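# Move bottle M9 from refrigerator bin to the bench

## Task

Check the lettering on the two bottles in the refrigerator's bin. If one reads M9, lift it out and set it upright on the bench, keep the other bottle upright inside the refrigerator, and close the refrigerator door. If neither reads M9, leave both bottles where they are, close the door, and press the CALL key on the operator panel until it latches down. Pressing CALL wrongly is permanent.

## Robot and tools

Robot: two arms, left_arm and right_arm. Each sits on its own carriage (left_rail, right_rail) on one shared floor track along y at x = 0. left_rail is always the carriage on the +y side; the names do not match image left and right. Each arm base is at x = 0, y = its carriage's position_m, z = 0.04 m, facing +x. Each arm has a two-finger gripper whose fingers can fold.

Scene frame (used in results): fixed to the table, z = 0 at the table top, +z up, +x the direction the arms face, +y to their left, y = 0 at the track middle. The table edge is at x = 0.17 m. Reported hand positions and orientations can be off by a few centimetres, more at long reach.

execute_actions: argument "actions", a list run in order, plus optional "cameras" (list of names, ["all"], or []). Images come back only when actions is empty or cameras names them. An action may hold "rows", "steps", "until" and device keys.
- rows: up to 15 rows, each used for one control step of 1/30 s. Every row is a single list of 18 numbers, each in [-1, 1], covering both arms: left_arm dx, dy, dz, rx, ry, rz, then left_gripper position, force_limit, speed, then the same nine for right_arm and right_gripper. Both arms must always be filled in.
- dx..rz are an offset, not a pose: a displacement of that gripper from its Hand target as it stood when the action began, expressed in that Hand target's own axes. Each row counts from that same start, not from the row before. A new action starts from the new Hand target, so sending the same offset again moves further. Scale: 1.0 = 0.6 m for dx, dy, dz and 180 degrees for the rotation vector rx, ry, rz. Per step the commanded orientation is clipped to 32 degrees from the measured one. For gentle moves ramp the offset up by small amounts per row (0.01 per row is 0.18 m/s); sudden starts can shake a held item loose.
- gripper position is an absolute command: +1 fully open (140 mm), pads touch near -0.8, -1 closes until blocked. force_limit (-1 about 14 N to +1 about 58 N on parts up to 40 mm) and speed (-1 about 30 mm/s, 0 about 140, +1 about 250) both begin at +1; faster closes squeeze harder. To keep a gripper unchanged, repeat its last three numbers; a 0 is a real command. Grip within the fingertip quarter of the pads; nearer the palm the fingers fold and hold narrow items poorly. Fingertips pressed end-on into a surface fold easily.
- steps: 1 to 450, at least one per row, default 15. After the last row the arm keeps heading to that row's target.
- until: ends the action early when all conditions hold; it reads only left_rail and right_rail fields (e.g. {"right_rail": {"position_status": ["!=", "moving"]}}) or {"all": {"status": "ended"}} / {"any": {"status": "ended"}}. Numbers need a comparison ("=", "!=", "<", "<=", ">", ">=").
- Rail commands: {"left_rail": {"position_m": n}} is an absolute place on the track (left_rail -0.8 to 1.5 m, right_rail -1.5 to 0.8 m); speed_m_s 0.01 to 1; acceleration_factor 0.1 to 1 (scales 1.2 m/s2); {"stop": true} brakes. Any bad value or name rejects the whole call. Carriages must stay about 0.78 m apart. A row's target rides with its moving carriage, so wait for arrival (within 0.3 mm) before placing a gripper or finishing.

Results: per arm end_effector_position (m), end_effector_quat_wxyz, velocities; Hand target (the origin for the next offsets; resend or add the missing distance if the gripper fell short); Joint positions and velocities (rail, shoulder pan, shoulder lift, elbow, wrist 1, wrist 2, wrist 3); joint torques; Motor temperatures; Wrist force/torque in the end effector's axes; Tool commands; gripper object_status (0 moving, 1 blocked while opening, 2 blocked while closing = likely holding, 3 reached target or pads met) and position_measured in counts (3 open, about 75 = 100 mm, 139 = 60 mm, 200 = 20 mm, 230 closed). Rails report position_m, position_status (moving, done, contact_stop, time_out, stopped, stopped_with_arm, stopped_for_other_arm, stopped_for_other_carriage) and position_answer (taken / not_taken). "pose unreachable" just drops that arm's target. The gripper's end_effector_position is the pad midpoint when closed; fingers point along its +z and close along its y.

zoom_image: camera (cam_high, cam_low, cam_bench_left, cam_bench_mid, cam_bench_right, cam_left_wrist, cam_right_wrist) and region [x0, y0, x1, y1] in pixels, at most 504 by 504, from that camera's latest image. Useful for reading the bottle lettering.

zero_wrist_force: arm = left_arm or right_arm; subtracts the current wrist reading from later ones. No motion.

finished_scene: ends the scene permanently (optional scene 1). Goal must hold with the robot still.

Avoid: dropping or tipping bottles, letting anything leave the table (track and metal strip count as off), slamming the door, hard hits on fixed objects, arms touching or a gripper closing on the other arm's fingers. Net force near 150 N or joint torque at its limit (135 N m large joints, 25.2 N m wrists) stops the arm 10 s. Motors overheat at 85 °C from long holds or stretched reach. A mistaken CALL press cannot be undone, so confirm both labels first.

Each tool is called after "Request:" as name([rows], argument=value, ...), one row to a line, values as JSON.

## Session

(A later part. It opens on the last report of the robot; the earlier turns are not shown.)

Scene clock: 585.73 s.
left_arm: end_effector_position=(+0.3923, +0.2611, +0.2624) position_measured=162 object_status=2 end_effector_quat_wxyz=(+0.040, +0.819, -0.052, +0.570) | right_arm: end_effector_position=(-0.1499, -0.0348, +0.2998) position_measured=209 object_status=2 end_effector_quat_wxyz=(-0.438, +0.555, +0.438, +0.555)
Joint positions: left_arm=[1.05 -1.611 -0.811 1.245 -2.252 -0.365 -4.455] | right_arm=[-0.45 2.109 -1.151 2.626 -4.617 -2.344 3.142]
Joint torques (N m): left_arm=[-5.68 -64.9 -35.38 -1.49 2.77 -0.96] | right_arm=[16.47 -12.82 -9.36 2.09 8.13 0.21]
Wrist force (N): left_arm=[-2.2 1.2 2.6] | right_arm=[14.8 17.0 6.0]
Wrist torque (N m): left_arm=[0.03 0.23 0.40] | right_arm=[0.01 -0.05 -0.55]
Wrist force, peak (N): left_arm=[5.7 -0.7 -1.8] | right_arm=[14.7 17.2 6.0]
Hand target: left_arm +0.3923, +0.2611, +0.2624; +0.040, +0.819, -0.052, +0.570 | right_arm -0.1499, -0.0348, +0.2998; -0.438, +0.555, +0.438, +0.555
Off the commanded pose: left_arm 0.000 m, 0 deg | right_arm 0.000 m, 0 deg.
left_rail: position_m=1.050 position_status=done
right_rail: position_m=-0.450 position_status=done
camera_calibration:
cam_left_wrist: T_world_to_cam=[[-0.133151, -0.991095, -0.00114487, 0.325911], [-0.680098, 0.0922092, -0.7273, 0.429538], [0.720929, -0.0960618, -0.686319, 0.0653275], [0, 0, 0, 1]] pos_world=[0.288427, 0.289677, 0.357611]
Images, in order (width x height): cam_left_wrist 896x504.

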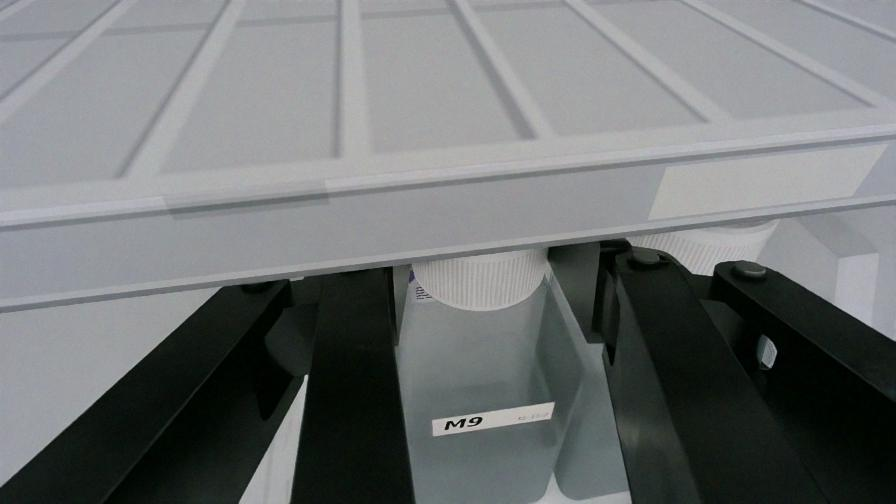

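Request:
execute_actions([
  {"rows":[[-0.0012,0.001,-0.007,0.0004,0.009,0.0012,-1,1,-1,0,0,0,0,0,0,-1,-0.7,-1],[-0.0024,0.002,-0.015,0.0009,0.019,0.0025,-1,1,-1,0,0,0,0,0,0,-1,-0.7,-1],[-0.0036,0.003,-0.022,0.0013,0.028,0.0037,-1,1,-1,0,0,0,0,0,0,-1,-0.7,-1],[-0.0048,0.0045,-0.03,0.0018,0.038,0.005,-1,1,-1,0,0,0,0,0,0,-1,-0.7,-1],[-0.0068,0.0061,-0.0437,0.0026,0.055,0.0073,-1,1,-1,0,0,0,0,0,0,-1,-0.7,-1]],"steps":35},
], cameras=["cam_left_wrist","cam_right_wrist"])

Request:
zoom_image(camera="cam_right_wrist", region=[640, 60, 896, 330])

Scene clock: 592.07 s.
left_arm: end_effector_position=(+0.3661, +0.2609, +0.2677) position_measured=162 object_status=2 end_effector_quat_wxyz=(+0.035, +0.766, -0.056, +0.639) | right_arm: end_effector_position=(-0.1499, -0.0348, +0.2998) position_measured=209 object_status=2 end_effector_quat_wxyz=(-0.438, +0.555, +0.438, +0.555)
Joint positions: left_arm=[1.05 -1.666 -0.779 1.298 -2.26 -0.183 -4.521] | right_arm=[-0.45 2.109 -1.151 2.626 -4.617 -2.344 3.142]
Joint torques (N m): left_arm=[-7.54 -44.97 -35.15 -1.38 4.83 -1.27] | right_arm=[15.93 -13.33 -8.91 1.7 7.84 0.38]
Wrist force (N): left_arm=[-2.5 1.1 2.1] | right_arm=[14.5 17.1 6.2]
Wrist torque (N m): left_arm=[-0.02 0.27 0.50] | right_arm=[0.04 -0.01 -0.54]
Wrist force, peak (N): left_arm=[-5.4 2.2 1.2] | right_arm=[14.6 17.2 6.1]
Hand target: left_arm +0.3661, +0.2609, +0.2677; +0.035, +0.766, -0.056, +0.639 | right_arm -0.1499, -0.0348, +0.2998; -0.438, +0.555, +0.438, +0.555
Off the commanded pose: left_arm 0.000 m, 0 deg | right_arm 0.000 m, 0 deg.
left_rail: position_m=1.050 position_status=done
right_rail: position_m=-0.450 position_status=done
camera_calibration:
cam_left_wrist: T_world_to_cam=[[-0.129977, -0.991184, -0.0256851, 0.327669], [-0.54359, 0.0928993, -0.834194, 0.393975], [0.829226, -0.0944635, -0.550872, 0.0115904], [0, 0, 0, 1]] pos_world=[0.247139, 0.289275, 0.343452]
cam_right_wrist: T_world_to_cam=[[0.975884, -0.218081, 0.00950445, 0.146515], [-0.0707193, -0.357052, -0.931404, 0.257087], [0.206515, 0.90827, -0.363864, 0.312208], [0, 0, 0, 1]] pos_world=[-0.189277, -0.159824, 0.351661]
Images, in order (width x height): cam_left_wrist 896x504, cam_right_wrist 896x504.

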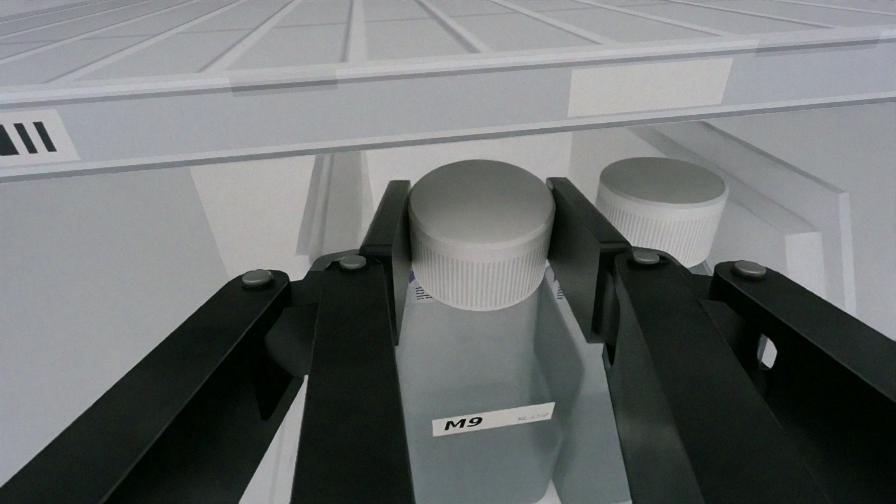

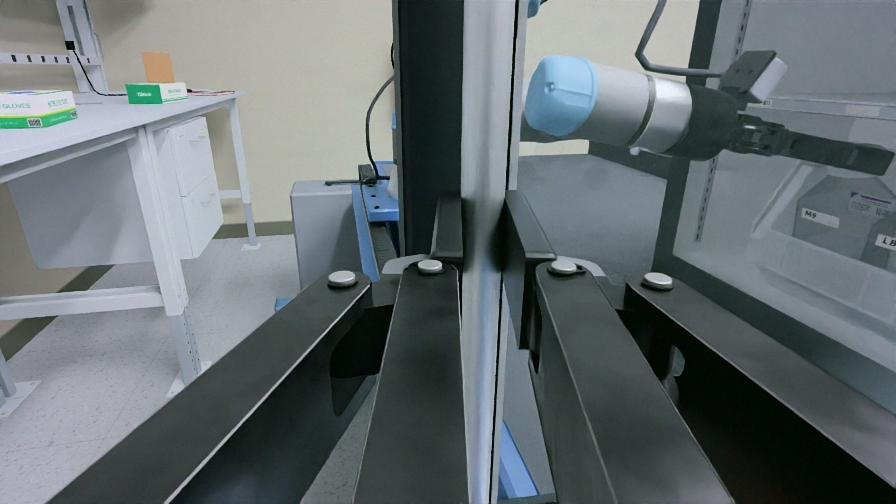

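Scaled by 1.867 from the camera's 896x504 image, which has a finer 1280x720 frame.

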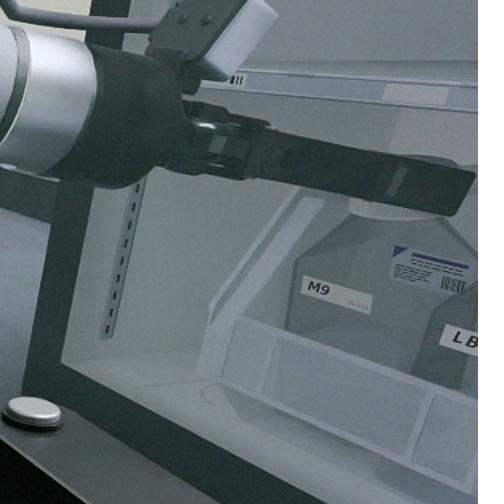

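Request:
execute_actions([
  {"rows":[[-0.0004,0.001,-0.007,0.0004,0.009,0.0012,-1,1,-1,0,0,0,0,0,0,-1,-0.7,-1],[-0.0008,0.002,-0.015,0.0009,0.019,0.0025,-1,1,-1,0,0,0,0,0,0,-1,-0.7,-1],[-0.0012,0.003,-0.022,0.0013,0.028,0.0037,-1,1,-1,0,0,0,0,0,0,-1,-0.7,-1],[-0.0016,0.0045,-0.03,0.0018,0.038,0.005,-1,1,-1,0,0,0,0,0,0,-1,-0.7,-1],[-0.002,0.006,-0.0446,0.0026,0.055,0.0073,-1,1,-1,0,0,0,0,0,0,-1,-0.7,-1]],"steps":35},
], cameras=["cam_left_wrist","cam_right_wrist"])

Request:
zoom_image(camera="cam_right_wrist", region=[640, 60, 896, 330])

Scene clock: 599.83 s.
left_arm: end_effector_position=(+0.3397, +0.2606, +0.2712) position_measured=162 object_status=2 end_effector_quat_wxyz=(+0.034, +0.707, -0.063, +0.704) | right_arm: end_effector_position=(-0.1499, -0.0348, +0.2998) position_measured=209 object_status=2 end_effector_quat_wxyz=(-0.438, +0.555, +0.438, +0.555)
Joint positions: left_arm=[1.05 -1.708 -0.746 1.346 -2.21 -0.007 -4.631] | right_arm=[-0.45 2.109 -1.151 2.626 -4.617 -2.344 3.142]
Joint torques (N m): left_arm=[-7.2 -65.18 -33.45 -1.43 2.38 -1.24] | right_arm=[15.36 -13.58 -9.71 1.69 8.1 0.27]
Wrist force (N): left_arm=[-2.4 1.1 1.6] | right_arm=[14.7 17.1 5.9]
Wrist torque (N m): left_arm=[-0.12 0.25 0.50] | right_arm=[0.03 -0.04 -0.55]
Wrist force, peak (N): left_arm=[-5.8 2.2 -0.3] | right_arm=[14.7 17.1 6.1]
Hand target: left_arm +0.3393, +0.2607, +0.2712; +0.029, +0.707, -0.058, +0.704 | right_arm -0.1499, -0.0348, +0.2998; -0.438, +0.555, +0.438, +0.555
Off the commanded pose: left_arm 0.000 m, 1 deg | right_arm 0.000 m, 0 deg.
left_rail: position_m=1.050 position_status=done
right_rail: position_m=-0.450 position_status=done
camera_calibration:
cam_left_wrist: T_world_to_cam=[[-0.136602, -0.989403, -0.0492037, 0.332269], [-0.38863, 0.0992115, -0.916037, 0.350555], [0.911212, -0.106011, -0.398064, -0.0308731], [0, 0, 0, 1]] pos_world=[0.209757, 0.290696, 0.32518]
cam_right_wrist: T_world_to_cam=[[0.975884, -0.218081, 0.00950445, 0.146515], [-0.0707193, -0.357052, -0.931404, 0.257087], [0.206515, 0.90827, -0.363864, 0.312208], [0, 0, 0, 1]] pos_world=[-0.189277, -0.159824, 0.351661]
Images, in order (width x height): cam_left_wrist 896x504, cam_right_wrist 896x504.

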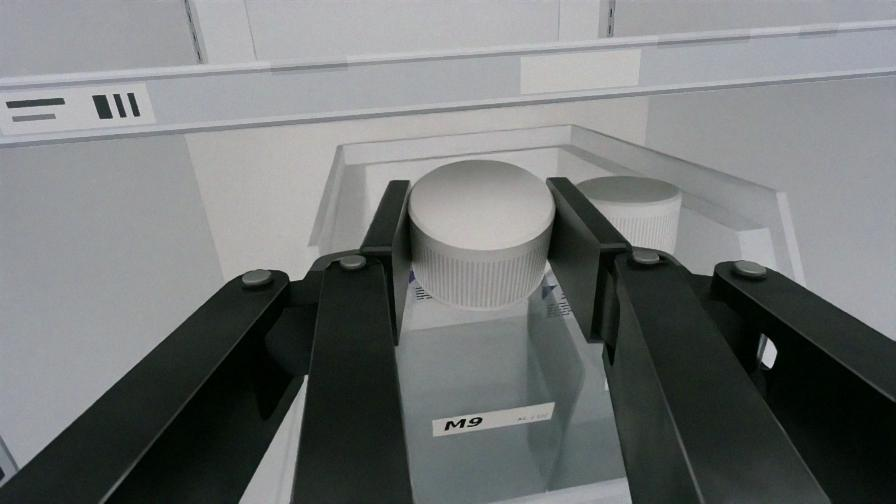

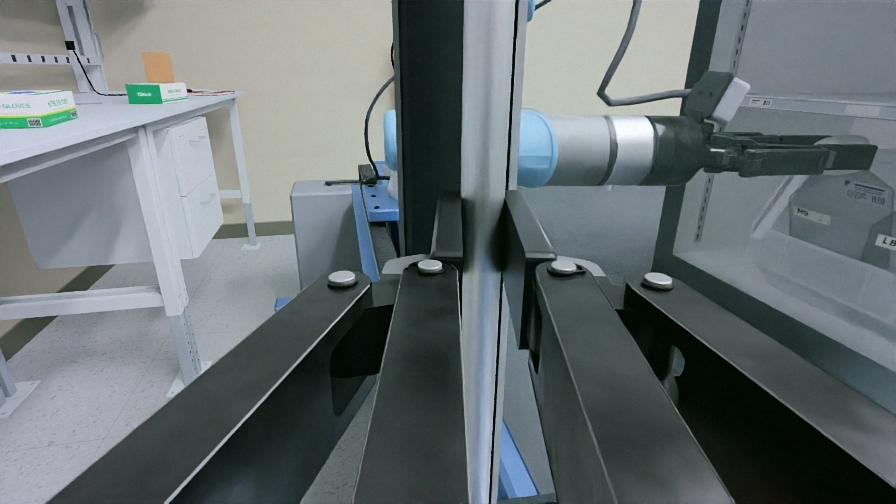

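Scaled by 1.867 from the camera's 896x504 image, which has a finer 1280x720 frame.

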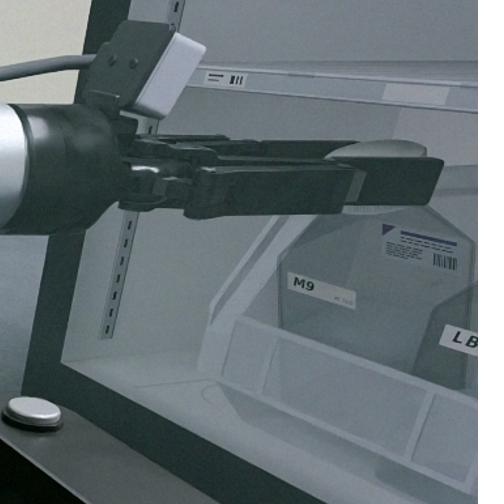

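Request:
execute_actions([
  {"rows":[[0.0002,0.001,-0.007,0.0004,0.009,0.0012,-1,1,-1,0,0,0,0,0,0,-1,-0.7,-1],[0.0003,0.002,-0.015,0.0009,0.019,0.0025,-1,1,-1,0,0,0,0,0,0,-1,-0.7,-1],[0.0005,0.003,-0.022,0.0013,0.028,0.0037,-1,1,-1,0,0,0,0,0,0,-1,-0.7,-1],[0.0007,0.0045,-0.03,0.0018,0.038,0.005,-1,1,-1,0,0,0,0,0,0,-1,-0.7,-1],[0.0009,0.006,-0.0458,0.0026,0.055,0.0073,-1,1,-1,0,0,0,0,0,0,-1,-0.7,-1]],"steps":40},
], cameras=["cam_left_wrist","cam_right_wrist"])

Request:
zoom_image(camera="cam_right_wrist", region=[640, 60, 896, 330])

Scene clock: 605.57 s.
left_arm: end_effector_position=(+0.3116, +0.2605, +0.2718) position_measured=162 object_status=2 end_effector_quat_wxyz=(+0.023, +0.643, -0.061, +0.763) | right_arm: end_effector_position=(-0.1499, -0.0348, +0.2998) position_measured=209 object_status=2 end_effector_quat_wxyz=(-0.438, +0.555, +0.438, +0.555)
Joint positions: left_arm=[1.05 -1.74 -0.622 1.33 -2.54 0.171 -4.383] | right_arm=[-0.45 2.109 -1.151 2.626 -4.617 -2.344 3.142]
Joint torques (N m): left_arm=[-8.39 -45.13 -31.94 -5.26 4.89 1.17] | right_arm=[15 -13.67 -9.46 1.74 8.11 0.18]
Wrist force (N): left_arm=[-2.3 1.5 0.8] | right_arm=[14.6 16.8 6.1]
Wrist torque (N m): left_arm=[-0.11 0.18 0.42] | right_arm=[-0.03 -0.03 -0.54]
Wrist force, peak (N): left_arm=[-4.8 1.9 -0.3] | right_arm=[14.9 17.1 6.1]
Hand target: left_arm +0.3116, +0.2605, +0.2718; +0.023, +0.643, -0.061, +0.763 | right_arm -0.1499, -0.0348, +0.2998; -0.438, +0.555, +0.438, +0.555
Off the commanded pose: left_arm 0.000 m, 0 deg | right_arm 0.000 m, 0 deg.
left_rail: position_m=1.050 position_status=done
right_rail: position_m=-0.450 position_status=done
camera_calibration:
cam_left_wrist: T_world_to_cam=[[-0.111402, -0.991225, -0.0711586, 0.326833], [-0.225721, 0.094971, -0.969552, 0.305058], [0.967801, -0.0919476, -0.23432, -0.0709201], [0, 0, 0, 1]] pos_world=[0.173904, 0.288472, 0.302408]
cam_right_wrist: T_world_to_cam=[[0.975884, -0.218081, 0.00950445, 0.146515], [-0.0707193, -0.357052, -0.931404, 0.257087], [0.206515, 0.90827, -0.363864, 0.312208], [0, 0, 0, 1]] pos_world=[-0.189277, -0.159824, 0.351661]
Images, in order (width x height): cam_left_wrist 896x504, cam_right_wrist 896x504.

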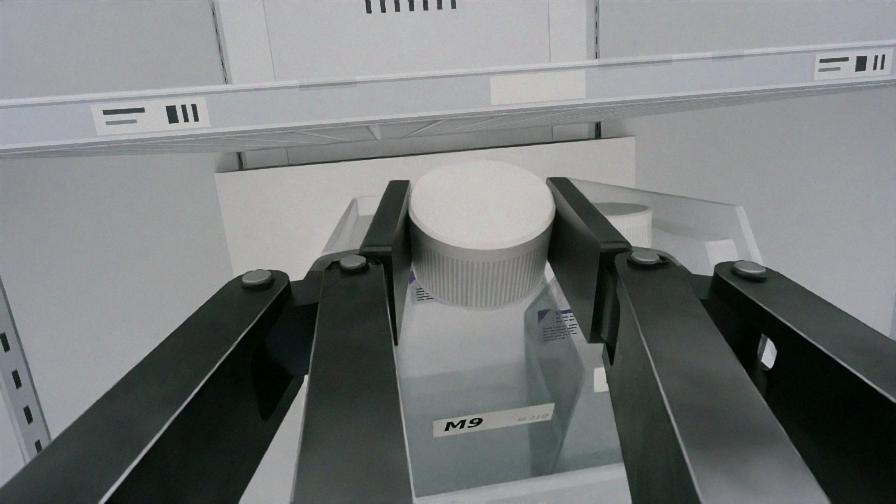

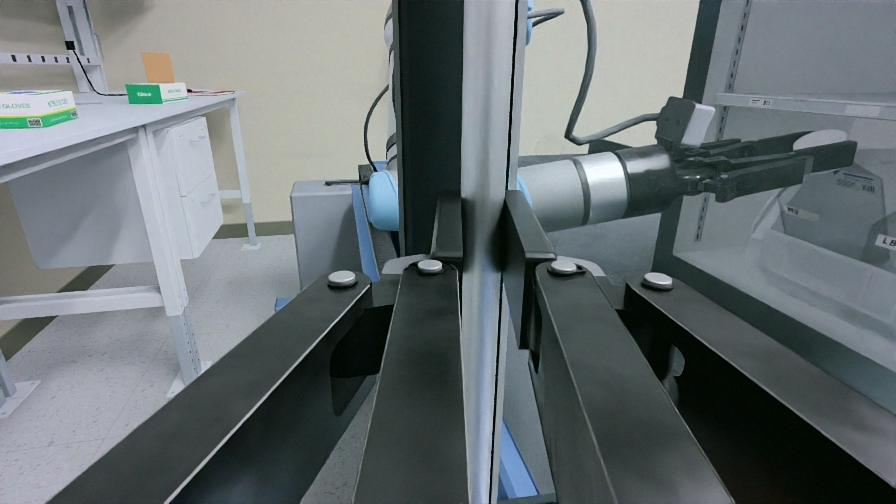

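Scaled by 1.867 from the camera's 896x504 image, which has a finer 1280x720 frame.

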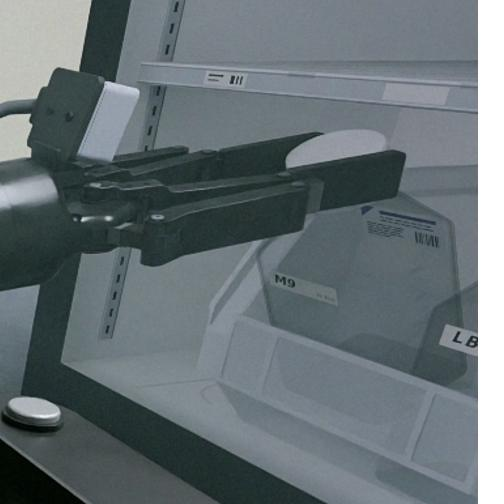

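Request:
execute_actions([
  {"rows":[[0.0015,0.001,-0.007,0.0004,0.009,0.0012,-1,1,-1,0,0,0,0,0,0,-1,-0.7,-1],[0.003,0.002,-0.015,0.0009,0.019,0.0025,-1,1,-1,0,0,0,0,0,0,-1,-0.7,-1],[0.0045,0.003,-0.022,0.0013,0.028,0.0037,-1,1,-1,0,0,0,0,0,0,-1,-0.7,-1],[0.006,0.0045,-0.03,0.0018,0.038,0.005,-1,1,-1,0,0,0,0,0,0,-1,-0.7,-1],[0.0078,0.0056,-0.045,0.0026,0.055,0.0073,-1,1,-1,0,0,0,0,0,0,-1,-0.7,-1]],"steps":40},
  {"rows":[[0.007,0.001,-0.01,0.0006,0.014,0.0018,-1,1,-1,0,0,0,0,0,0,-1,-0.7,-1],[0.0152,0.002,-0.0207,0.0013,0.0275,0.0036,-1,1,-1,0,0,0,0,0,0,-1,-0.7,-1]],"steps":25},
], cameras=["cam_left_wrist","cam_right_wrist"])

Request:
zoom_image(camera="cam_right_wrist", region=[640, 60, 896, 330])

Scene clock: 614.13 s.
left_arm: end_effector_position=(+0.2691, +0.2601, +0.2761) position_measured=162 object_status=2 end_effector_quat_wxyz=(+0.013, +0.539, -0.064, +0.840) | right_arm: end_effector_position=(-0.1499, -0.0348, +0.2998) position_measured=209 object_status=2 end_effector_quat_wxyz=(-0.438, +0.555, +0.438, +0.555)
Joint positions: left_arm=[1.05 -1.765 -0.526 1.324 -2.501 0.428 -4.466] | right_arm=[-0.45 2.109 -1.151 2.626 -4.617 -2.344 3.142]
Joint torques (N m): left_arm=[-7.9 -47.47 -29.26 -0.91 5.01 -1.22] | right_arm=[15.13 -12.69 -9.3 1.64 8.01 -0.04]
Wrist force (N): left_arm=[-2.1 1.7 0.1] | right_arm=[14.5 17.0 6.2]
Wrist torque (N m): left_arm=[-0.18 0.15 0.50] | right_arm=[0.00 -0.01 -0.55]
Wrist force, peak (N): left_arm=[-3.8 2.2 -1.7] | right_arm=[14.8 17.2 6.1]
Hand target: left_arm +0.2691, +0.2601, +0.2761; +0.013, +0.539, -0.064, +0.840 | right_arm -0.1499, -0.0348, +0.2998; -0.438, +0.555, +0.438, +0.555
Off the commanded pose: left_arm 0.000 m, 0 deg | right_arm 0.000 m, 0 deg.
left_rail: position_m=1.050 position_status=done
right_rail: position_m=-0.450 position_status=done
camera_calibration:
cam_left_wrist: T_world_to_cam=[[-0.0877366, -0.991162, -0.0994952, 0.323549], [0.0326588, 0.0969646, -0.994752, 0.236582], [0.995608, -0.0905255, 0.0238628, -0.108016], [0, 0, 0, 1]] pos_world=[0.128202, 0.287971, 0.27011]
cam_right_wrist: T_world_to_cam=[[0.975884, -0.218081, 0.00950445, 0.146515], [-0.0707193, -0.357052, -0.931404, 0.257087], [0.206515, 0.90827, -0.363864, 0.312208], [0, 0, 0, 1]] pos_world=[-0.189277, -0.159824, 0.351661]
Images, in order (width x height): cam_left_wrist 896x504, cam_right_wrist 896x504.

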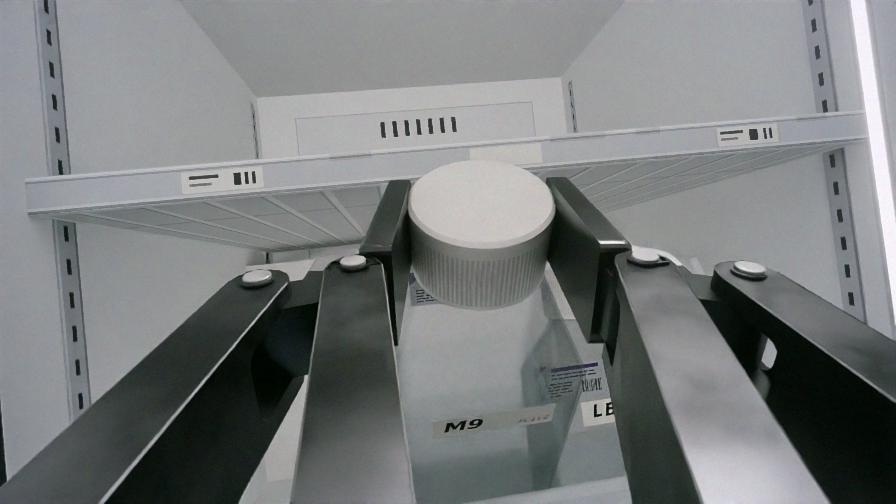

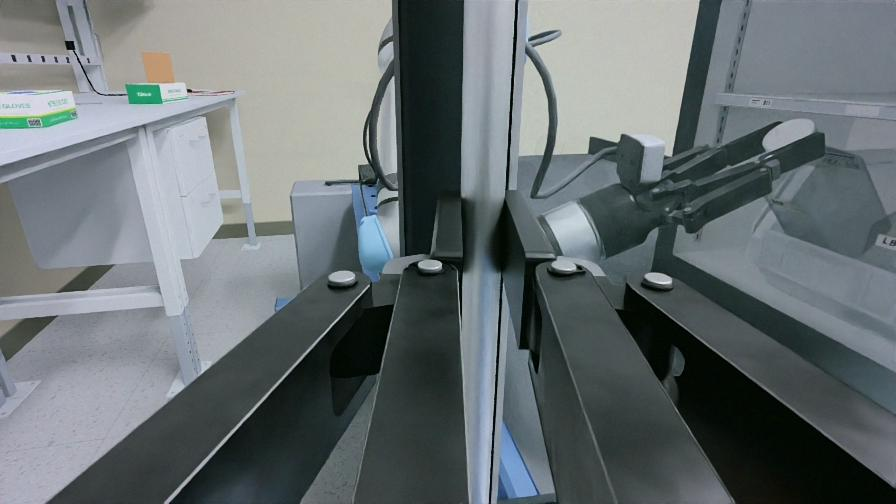

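Scaled by 1.867 from the camera's 896x504 image, which has a finer 1280x720 frame.

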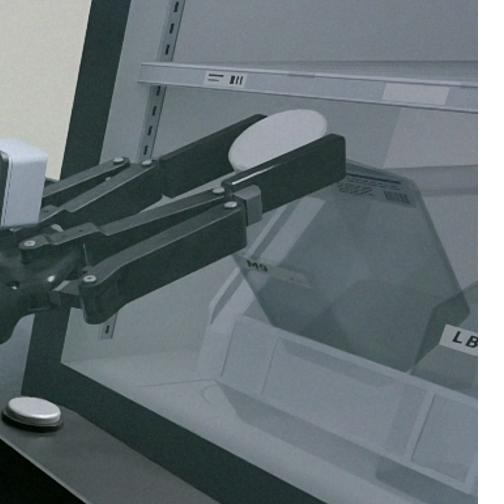

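Request:
execute_actions([
  {"rows":[[0.01,0,-0.0036,0,0,0,-1,1,-1,0,0,0,0,0,0,-1,-0.7,-1],[0.025,0,-0.009,0,0,0,-1,1,-1,0,0,0,0,0,0,-1,-0.7,-1],[0.04,0,-0.0146,0,0,0,-1,1,-1,0,0,0,0,0,0,-1,-0.7,-1],[0.055,0,-0.02,0,0,0,-1,1,-1,0,0,0,0,0,0,-1,-0.7,-1],[0.07,0,-0.0255,0,0,0,-1,1,-1,0,0,0,0,0,0,-1,-0.7,-1],[0.085,0,-0.031,0,0,0,-1,1,-1,0,0,0,0,0,0,-1,-0.7,-1],[0.1,0,-0.0364,0,0,0,-1,1,-1,0,0,0,0,0,0,-1,-0.7,-1],[0.11,0,-0.04,0,0,0,-1,1,-1,0,0,0,0,0,0,-1,-0.7,-1]],"steps":30},
], cameras=["cam_left_wrist","cam_right_wrist"])

Request:
zoom_image(camera="cam_right_wrist", region=[560, 30, 896, 330])

Scene clock: 624.83 s.
left_arm: end_effector_position=(+0.2198, +0.2600, +0.3261) position_measured=162 object_status=2 end_effector_quat_wxyz=(+0.013, +0.539, -0.064, +0.840) | right_arm: end_effector_position=(-0.1499, -0.0348, +0.2998) position_measured=209 object_status=2 end_effector_quat_wxyz=(-0.438, +0.555, +0.438, +0.555)
Joint positions: left_arm=[1.05 -1.83 -0.578 1.314 -2.575 0.441 -4.315] | right_arm=[-0.45 2.109 -1.151 2.626 -4.617 -2.344 3.142]
Joint torques (N m): left_arm=[-7.99 -67.73 -31.03 -4.83 4.81 1.18] | right_arm=[15.34 -14.59 -8.88 1.56 8.28 -0.1]
Wrist force (N): left_arm=[-2.0 1.2 -0.3] | right_arm=[14.7 17.0 6.1]
Wrist torque (N m): left_arm=[-0.30 0.12 0.44] | right_arm=[0.01 -0.03 -0.55]
Wrist force, peak (N): left_arm=[-6.1 1.6 0.7] | right_arm=[14.7 17.1 6.2]
Hand target: left_arm +0.2198, +0.2600, +0.3261; +0.013, +0.539, -0.064, +0.840 | right_arm -0.1499, -0.0348, +0.2998; -0.438, +0.555, +0.438, +0.555
Off the commanded pose: left_arm 0.000 m, 0 deg | right_arm 0.000 m, 0 deg.
left_rail: position_m=1.050 position_status=done
right_rail: position_m=-0.450 position_status=done
camera_calibration:
cam_left_wrist: T_world_to_cam=[[-0.0877366, -0.991162, -0.0994952, 0.324091], [0.0326588, 0.0969646, -0.994752, 0.287943], [0.995608, -0.0905255, 0.0238628, -0.0600349], [0, 0, 0, 1]] pos_world=[0.078802, 0.287871, 0.32011]
cam_right_wrist: T_world_to_cam=[[0.975884, -0.218081, 0.00950445, 0.146515], [-0.0707193, -0.357052, -0.931404, 0.257087], [0.206515, 0.90827, -0.363864, 0.312208], [0, 0, 0, 1]] pos_world=[-0.189277, -0.159824, 0.351661]
Images, in order (width x height): cam_left_wrist 896x504, cam_right_wrist 896x504.

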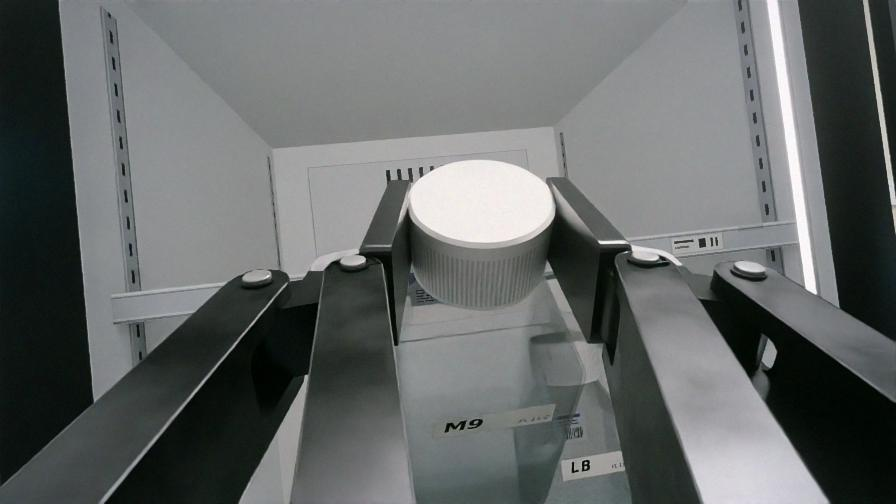

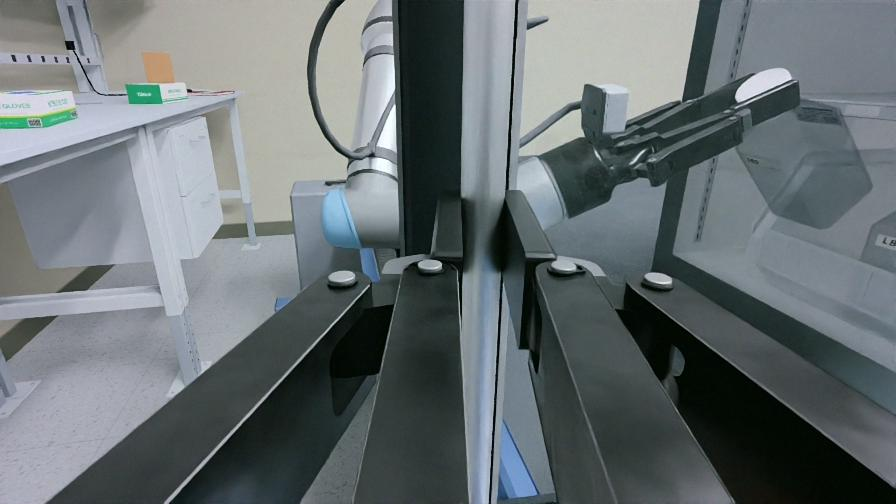

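Scaled by 1.500 from the camera's 896x504 image, which has a finer 1280x720 frame.

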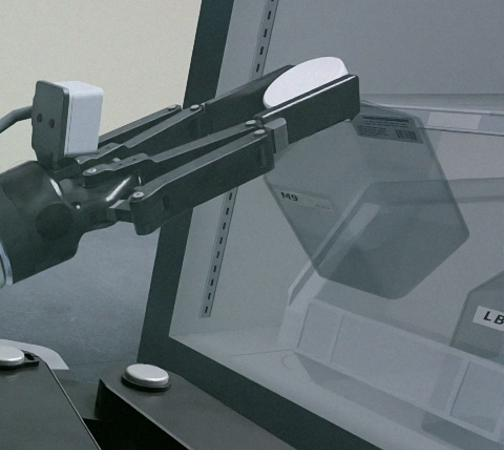

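Request:
execute_actions([
  {"rows":[[0.01,0,-0.0036,0,0,0,-1,1,-1,0,0,0,0,0,0,-1,-0.7,-1],[0.025,0,-0.009,0,0,0,-1,1,-1,0,0,0,0,0,0,-1,-0.7,-1],[0.04,0,-0.0146,0,0,0,-1,1,-1,0,0,0,0,0,0,-1,-0.7,-1],[0.055,0,-0.02,0,0,0,-1,1,-1,0,0,0,0,0,0,-1,-0.7,-1],[0.07,0,-0.0255,0,0,0,-1,1,-1,0,0,0,0,0,0,-1,-0.7,-1],[0.085,0,-0.031,0,0,0,-1,1,-1,0,0,0,0,0,0,-1,-0.7,-1],[0.1,0,-0.0364,0,0,0,-1,1,-1,0,0,0,0,0,0,-1,-0.7,-1],[0.111,0,-0.0403,0,0,0,-1,1,-1,0,0,0,0,0,0,-1,-0.7,-1]],"steps":25},
  {"rows":[[0.007,0.0017,-0.015,-0.012,0.0013,-0.0055,-1,1,-1,0,0,0,0,0,0,-1,-0.7,-1],[0.014,0.0033,-0.03,-0.024,0.0026,-0.011,-1,1,-1,0,0,0,0,0,0,-1,-0.7,-1],[0.021,0.005,-0.045,-0.036,0.004,-0.0166,-1,1,-1,0,0,0,0,0,0,-1,-0.7,-1],[0.028,0.0066,-0.06,-0.048,0.0053,-0.022,-1,1,-1,0,0,0,0,0,0,-1,-0.7,-1],[0.0355,0.0083,-0.075,-0.0603,0.0066,-0.0277,-1,1,-1,0,0,0,0,0,0,-1,-0.7,-1]],"steps":35},
], cameras=["cam_right_wrist","cam_bench_mid"])

Scene clock: 648.67 s.
left_arm: end_effector_position=(+0.1200, +0.2594, +0.3768) position_measured=162 object_status=2 end_effector_quat_wxyz=(+0.101, +0.528, -0.119, +0.834) | right_arm: end_effector_position=(-0.1499, -0.0348, +0.2998) position_measured=209 object_status=2 end_effector_quat_wxyz=(-0.438, +0.555, +0.438, +0.555)
Joint positions: left_arm=[1.05 -1.968 -0.767 1.495 -2.416 0.429 -4.482] | right_arm=[-0.45 2.109 -1.151 2.626 -4.617 -2.344 3.142]
Joint torques (N m): left_arm=[-8.13 -62.69 -13.46 -1.11 4.7 -1.14] | right_arm=[13.5 -14.82 -10.41 1.69 8.14 -0.28]
Wrist force (N): left_arm=[-1.9 1.6 -0.3] | right_arm=[14.6 17.2 6.1]
Wrist torque (N m): left_arm=[-0.17 0.07 0.46] | right_arm=[0.05 -0.03 -0.55]
Wrist force, peak (N): left_arm=[-5.9 2.1 3.4] | right_arm=[14.8 17.2 6.1]
Hand target: left_arm +0.1200, +0.2594, +0.3768; +0.101, +0.528, -0.119, +0.834 | right_arm -0.1499, -0.0348, +0.2998; -0.438, +0.555, +0.438, +0.555
Off the commanded pose: left_arm 0.000 m, 0 deg | right_arm 0.000 m, 0 deg.
left_rail: position_m=1.050 position_status=done
right_rail: position_m=-0.450 position_status=done
camera_calibration:
cam_right_wrist: T_world_to_cam=[[0.975884, -0.218081, 0.00950445, 0.146515], [-0.0707193, -0.357052, -0.931404, 0.257087], [0.206515, 0.90827, -0.363864, 0.312208], [0, 0, 0, 1]] pos_world=[-0.189277, -0.159824, 0.351661]
Images, in order (width x height): cam_bench_mid 896x504, cam_right_wrist 896x504.

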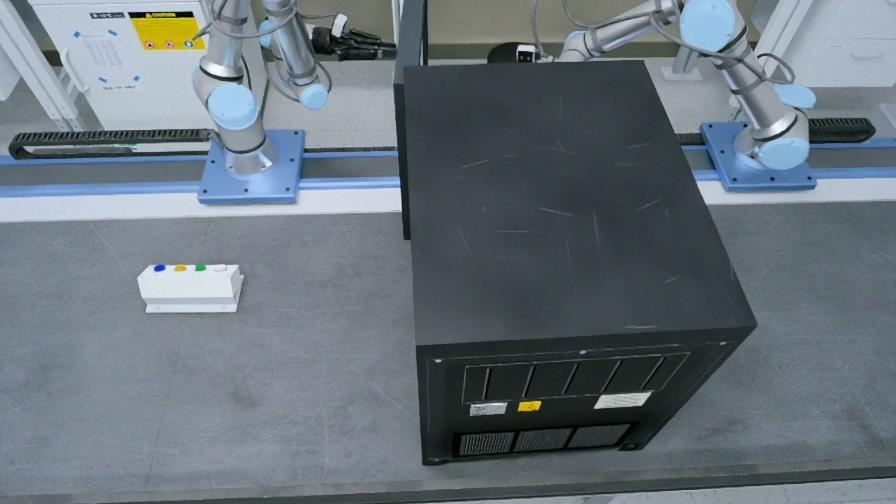

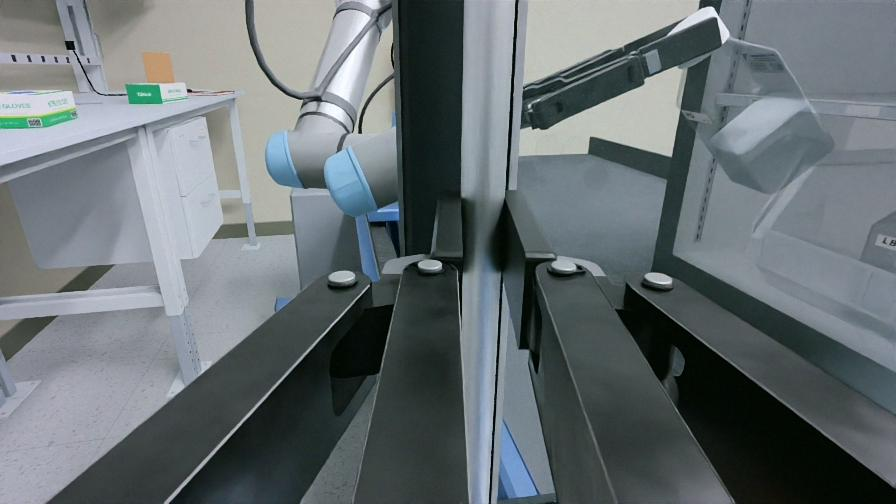

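Request:
execute_actions([
  {"rows":[[0,0,0,-0.0008,-0.0165,-0.0022,-1,1,-1,0,0,0,0,0,0,-1,-0.7,-1],[0,0,0,-0.0016,-0.033,-0.0044,-1,1,-1,0,0,0,0,0,0,-1,-0.7,-1],[0,0,0,-0.0024,-0.05,-0.0066,-1,1,-1,0,0,0,0,0,0,-1,-0.7,-1],[0,0,0,-0.0039,-0.0825,-0.011,-1,1,-1,0,0,0,0,0,0,-1,-0.7,-1]],"steps":18},
  {"rows":[[0,0,0,-0.002,-0.041,-0.0055,-1,1,-1,0,0,0,0,0,0,-1,-0.7,-1],[0,0,0,-0.0039,-0.0825,-0.011,-1,1,-1,0,0,0,0,0,0,-1,-0.7,-1]],"steps":20},
  {"rows":[[0,0,0,-0.002,-0.041,-0.0055,-1,1,-1,0,0,0,0,0,0,-1,-0.7,-1],[0,0,0,-0.0039,-0.0825,-0.011,-1,1,-1,0,0,0,0,0,0,-1,-0.7,-1]],"steps":30},
], cameras=["cam_right_wrist","cam_left_wrist"])

Scene clock: 656.43 s.
left_arm: end_effector_position=(+0.1208, +0.2609, +0.3775) position_measured=162 object_status=2 end_effector_quat_wxyz=(+0.112, +0.806, -0.146, +0.563) | right_arm: end_effector_position=(-0.1499, -0.0348, +0.2998) position_measured=209 object_status=2 end_effector_quat_wxyz=(-0.438, +0.555, +0.438, +0.555)
Joint positions: left_arm=[1.05 -1.981 -1.073 1.285 -1.688 -0.351 -4.83] | right_arm=[-0.45 2.109 -1.151 2.626 -4.617 -2.344 3.142]
Joint torques (N m): left_arm=[9.55 -36.63 -37.96 -1.14 1.33 -1.4] | right_arm=[14.32 -13.97 -10.06 1.36 8.01 -0.1]
Wrist force (N): left_arm=[-2.6 1.5 2.9] | right_arm=[14.5 17.0 6.1]
Wrist torque (N m): left_arm=[0.07 0.30 0.48] | right_arm=[0.01 0.02 -0.55]
Wrist force, peak (N): left_arm=[-9.9 3.2 2.3] | right_arm=[15.0 17.2 6.2]
Hand target: left_arm +0.1200, +0.2594, +0.3768; +0.100, +0.809, -0.137, +0.563 | right_arm -0.1499, -0.0348, +0.2998; -0.438, +0.555, +0.438, +0.555
Off the commanded pose: left_arm 0.002 m, 2 deg | right_arm 0.000 m, 0 deg.
left_rail: position_m=1.050 position_status=done
right_rail: position_m=-0.450 position_status=done
camera_calibration:
cam_left_wrist: T_world_to_cam=[[-0.363507, -0.93156, 0.00771137, 0.298684], [-0.638497, 0.243105, -0.73022, 0.285218], [0.678369, -0.270364, -0.683168, 0.389507], [0, 0, 0, 1]] pos_world=[0.0264546, 0.314213, 0.472068]
cam_right_wrist: T_world_to_cam=[[0.975884, -0.218081, 0.00950445, 0.146515], [-0.0707193, -0.357052, -0.931404, 0.257087], [0.206515, 0.90827, -0.363864, 0.312208], [0, 0, 0, 1]] pos_world=[-0.189277, -0.159824, 0.351661]
Images, in order (width x height): cam_left_wrist 896x504, cam_right_wrist 896x504.

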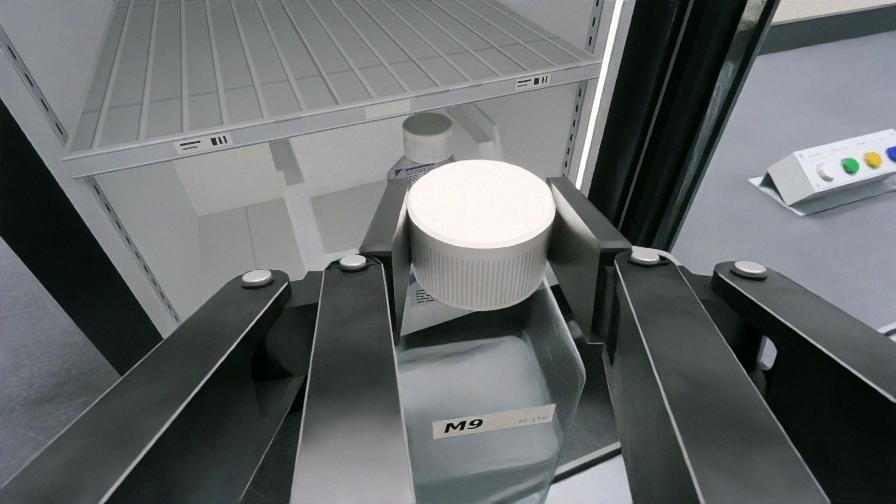

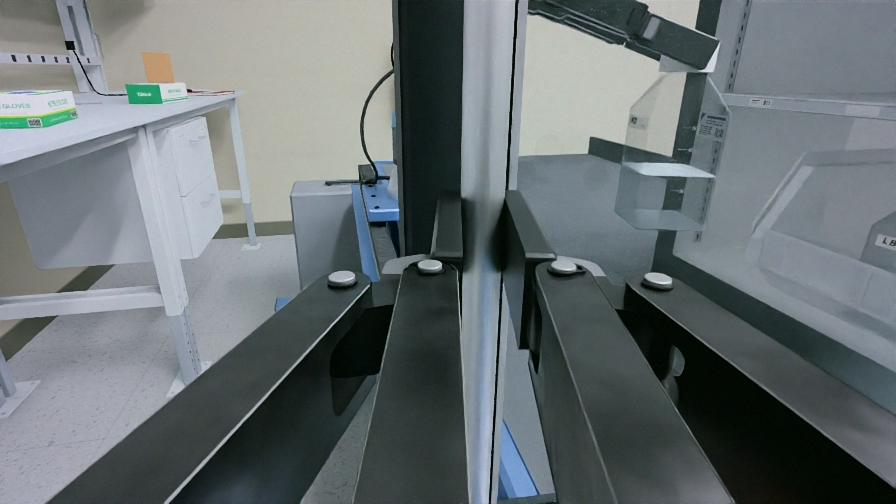

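Request:
execute_actions([
  {"rows":[[0,0,0,0,0,0,-1,1,-1,0,0,0,0,0,0,-1,-0.7,-1]],"steps":15},
  {"left_rail":{"position_m":1.48,"speed_m_s":0.4,"acceleration_factor":0.4},"steps":120,"until":{"left_rail":{"position_status":["!=","moving"]}}},
], cameras=["cam_bench_left","cam_left_wrist"])

Scene clock: 664.83 s.
left_arm: end_effector_position=(+0.1200, +0.6894, +0.3768) position_measured=162 object_status=2 end_effector_quat_wxyz=(+0.100, +0.809, -0.137, +0.563) | right_arm: end_effector_position=(-0.1499, -0.0348, +0.2998) position_measured=209 object_status=2 end_effector_quat_wxyz=(-0.438, +0.555, +0.438, +0.555)
Joint positions: left_arm=[1.48 -1.98 -1.047 1.224 -1.571 -0.358 -4.909] | right_arm=[-0.45 2.109 -1.151 2.626 -4.617 -2.344 3.142]
Joint torques (N m): left_arm=[3.63 -39.13 -23.6 -2.26 2.74 -1.29] | right_arm=[13.61 -14.01 -8.93 1.75 8.2 -0.25]
Wrist force (N): left_arm=[-2.3 1.2 2.9] | right_arm=[14.7 17.1 5.9]
Wrist torque (N m): left_arm=[0.01 0.22 0.45] | right_arm=[0.04 -0.02 -0.55]
Wrist force, peak (N): left_arm=[-3.6 2.3 3.2] | right_arm=[14.8 17.1 6.0]
Hand target: left_arm +0.1200, +0.6894, +0.3768; +0.100, +0.809, -0.137, +0.563 | right_arm -0.1499, -0.0348, +0.2998; -0.438, +0.555, +0.438, +0.555
Off the commanded pose: left_arm 0.000 m, 0 deg | right_arm 0.000 m, 0 deg.
left_rail: position_m=1.480 speed_m_s=0.40 position_status=done
right_rail: position_m=-0.450 position_status=done
camera_calibration:
cam_left_wrist: T_world_to_cam=[[-0.336385, -0.941725, 0.000130936, 0.704171], [-0.645351, 0.230419, -0.728306, 0.188936], [0.685833, -0.245075, -0.685253, 0.487984], [0, 0, 0, 1]] pos_world=[0.0241271, 0.739193, 0.471903]
Images, in order (width x height): cam_bench_left 896x504, cam_left_wrist 896x504.

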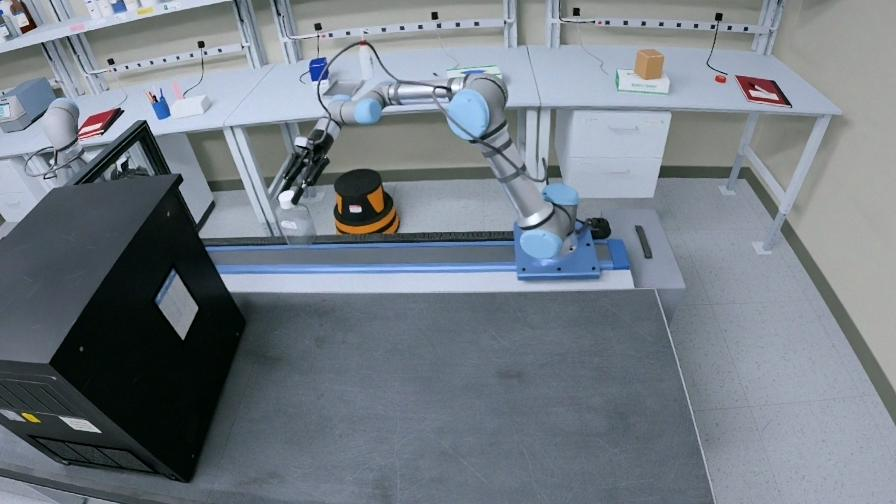

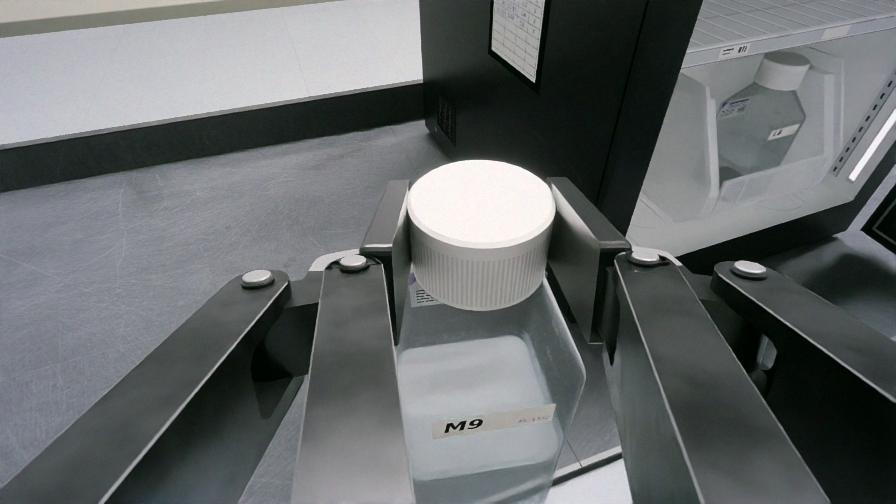

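Request:
execute_actions([
  {"rows":[[-0.0022,-0.014,0.033,0,0,0,-1,1,-1,0,0,0,0,0,0,-1,-0.7,-1],[-0.0045,-0.0283,0.0663,0,0,0,-1,1,-1,0,0,0,0,0,0,-1,-0.7,-1]],"steps":8},
  {"rows":[[-0.0045,-0.0283,0.0663,0,0,0,-1,1,-1,0,0,0,0,0,0,-1,-0.7,-1]],"steps":7},
  {"rows":[[-0.0045,-0.0283,0.0663,0,0,0,-1,1,-1,0,0,0,0,0,0,-1,-0.7,-1]],"steps":7},
  {"rows":[[-0.0045,-0.0283,0.0663,0,0,0,-1,1,-1,0,0,0,0,0,0,-1,-0.7,-1]],"steps":7},
  {"rows":[[-0.0045,-0.0283,0.0663,0,0,0,-1,1,-1,0,0,0,0,0,0,-1,-0.7,-1]],"steps":7},
  {"rows":[[-0.0045,-0.0283,0.0663,0,0,0,-1,1,-1,0,0,0,0,0,0,-1,-0.7,-1]],"steps":7},
  {"rows":[[-0.0045,-0.0283,0.0663,0,0,0,-1,1,-1,0,0,0,0,0,0,-1,-0.7,-1]],"steps":7},
  {"rows":[[-0.0045,-0.0283,0.0663,0,0,0,-1,1,-1,0,0,0,0,0,0,-1,-0.7,-1]],"steps":20},
], cameras=["cam_bench_left","cam_bench_mid","cam_left_wrist"])

Request:
zoom_image(camera="cam_bench_left", region=[200, 150, 500, 400])

Scene clock: 679.90 s.
left_arm: end_effector_position=(+0.4395, +0.7191, +0.2458) position_measured=162 object_status=2 end_effector_quat_wxyz=(+0.100, +0.809, -0.137, +0.563) | right_arm: end_effector_position=(-0.1499, -0.0348, +0.2998) position_measured=209 object_status=2 end_effector_quat_wxyz=(-0.438, +0.555, +0.438, +0.555)
Joint positions: left_arm=[1.48 -1.524 -0.831 1.475 -3.017 -0.52 -3.847] | right_arm=[-0.45 2.109 -1.151 2.626 -4.617 -2.344 3.142]
Joint torques (N m): left_arm=[9.69 -41.36 -32.53 -5.82 0.34 1.24] | right_arm=[13.06 -14.53 -9.6 1.41 7.87 -0.39]
Wrist force (N): left_arm=[-2.3 1.0 2.7] | right_arm=[14.5 17.0 5.9]
Wrist torque (N m): left_arm=[0.05 0.26 0.31] | right_arm=[0.01 0.01 -0.55]
Wrist force, peak (N): left_arm=[3.0 7.3 -10.5] | right_arm=[14.8 17.2 6.0]
Hand target: left_arm +0.4395, +0.7191, +0.2458; +0.100, +0.809, -0.137, +0.563 | right_arm -0.1499, -0.0348, +0.2998; -0.438, +0.555, +0.438, +0.555
Off the commanded pose: left_arm 0.000 m, 0 deg | right_arm 0.000 m, 0 deg.
left_rail: position_m=1.480 speed_m_s=0.40 position_status=done
right_rail: position_m=-0.450 position_status=done
camera_calibration:
cam_left_wrist: T_world_to_cam=[[-0.336385, -0.941725, 0.000130936, 0.839666], [-0.645351, 0.230419, -0.728306, 0.292866], [0.685833, -0.245075, -0.685253, 0.186234], [0, 0, 0, 1]] pos_world=[0.343727, 0.768893, 0.340803]
Images, in order (width x height): cam_bench_left 896x504, cam_bench_mid 896x504, cam_left_wrist 896x504.

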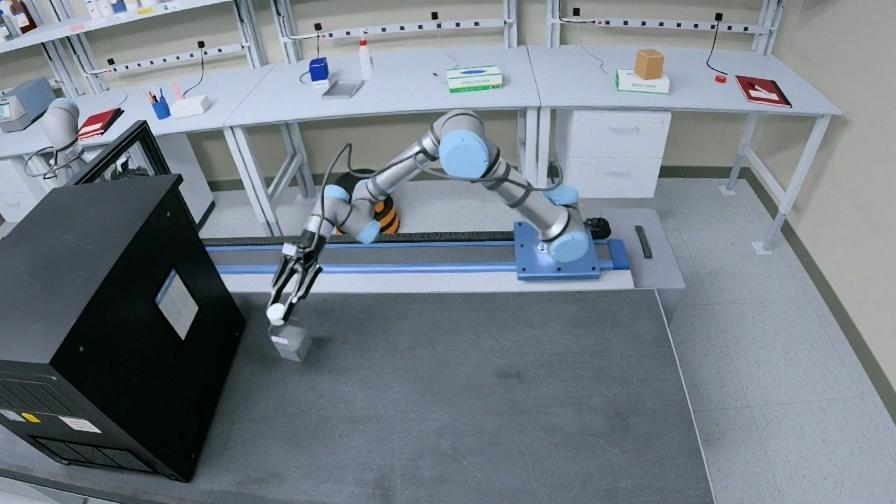

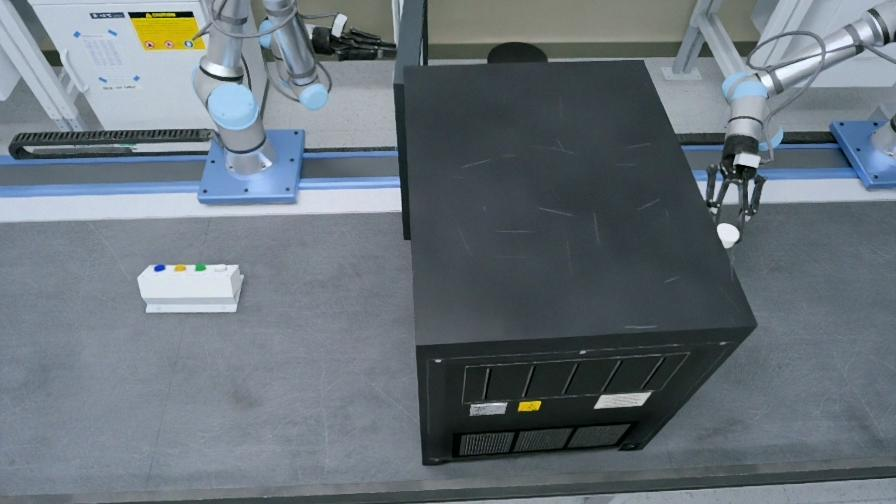

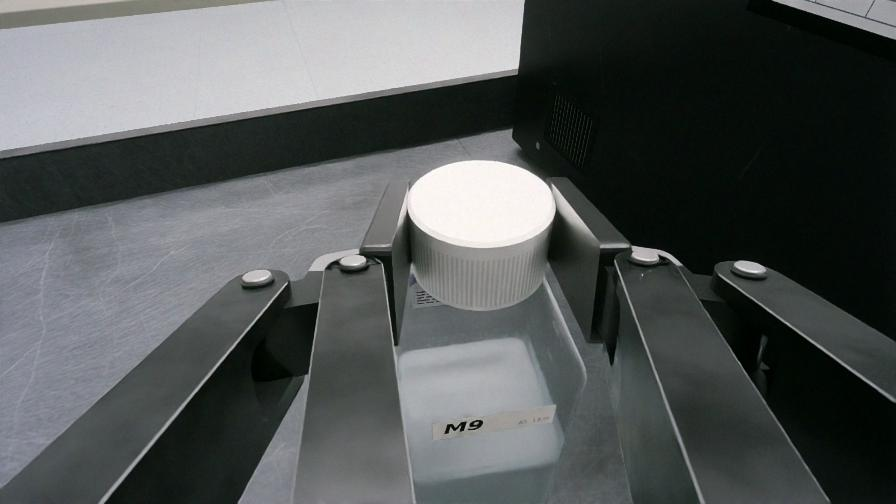

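Scaled by 1.680 from the camera's 896x504 image, which has a finer 1280x720 frame.

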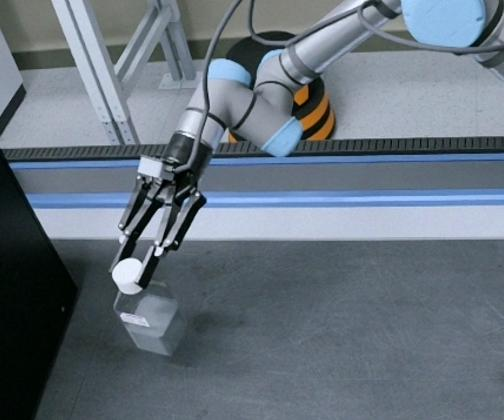

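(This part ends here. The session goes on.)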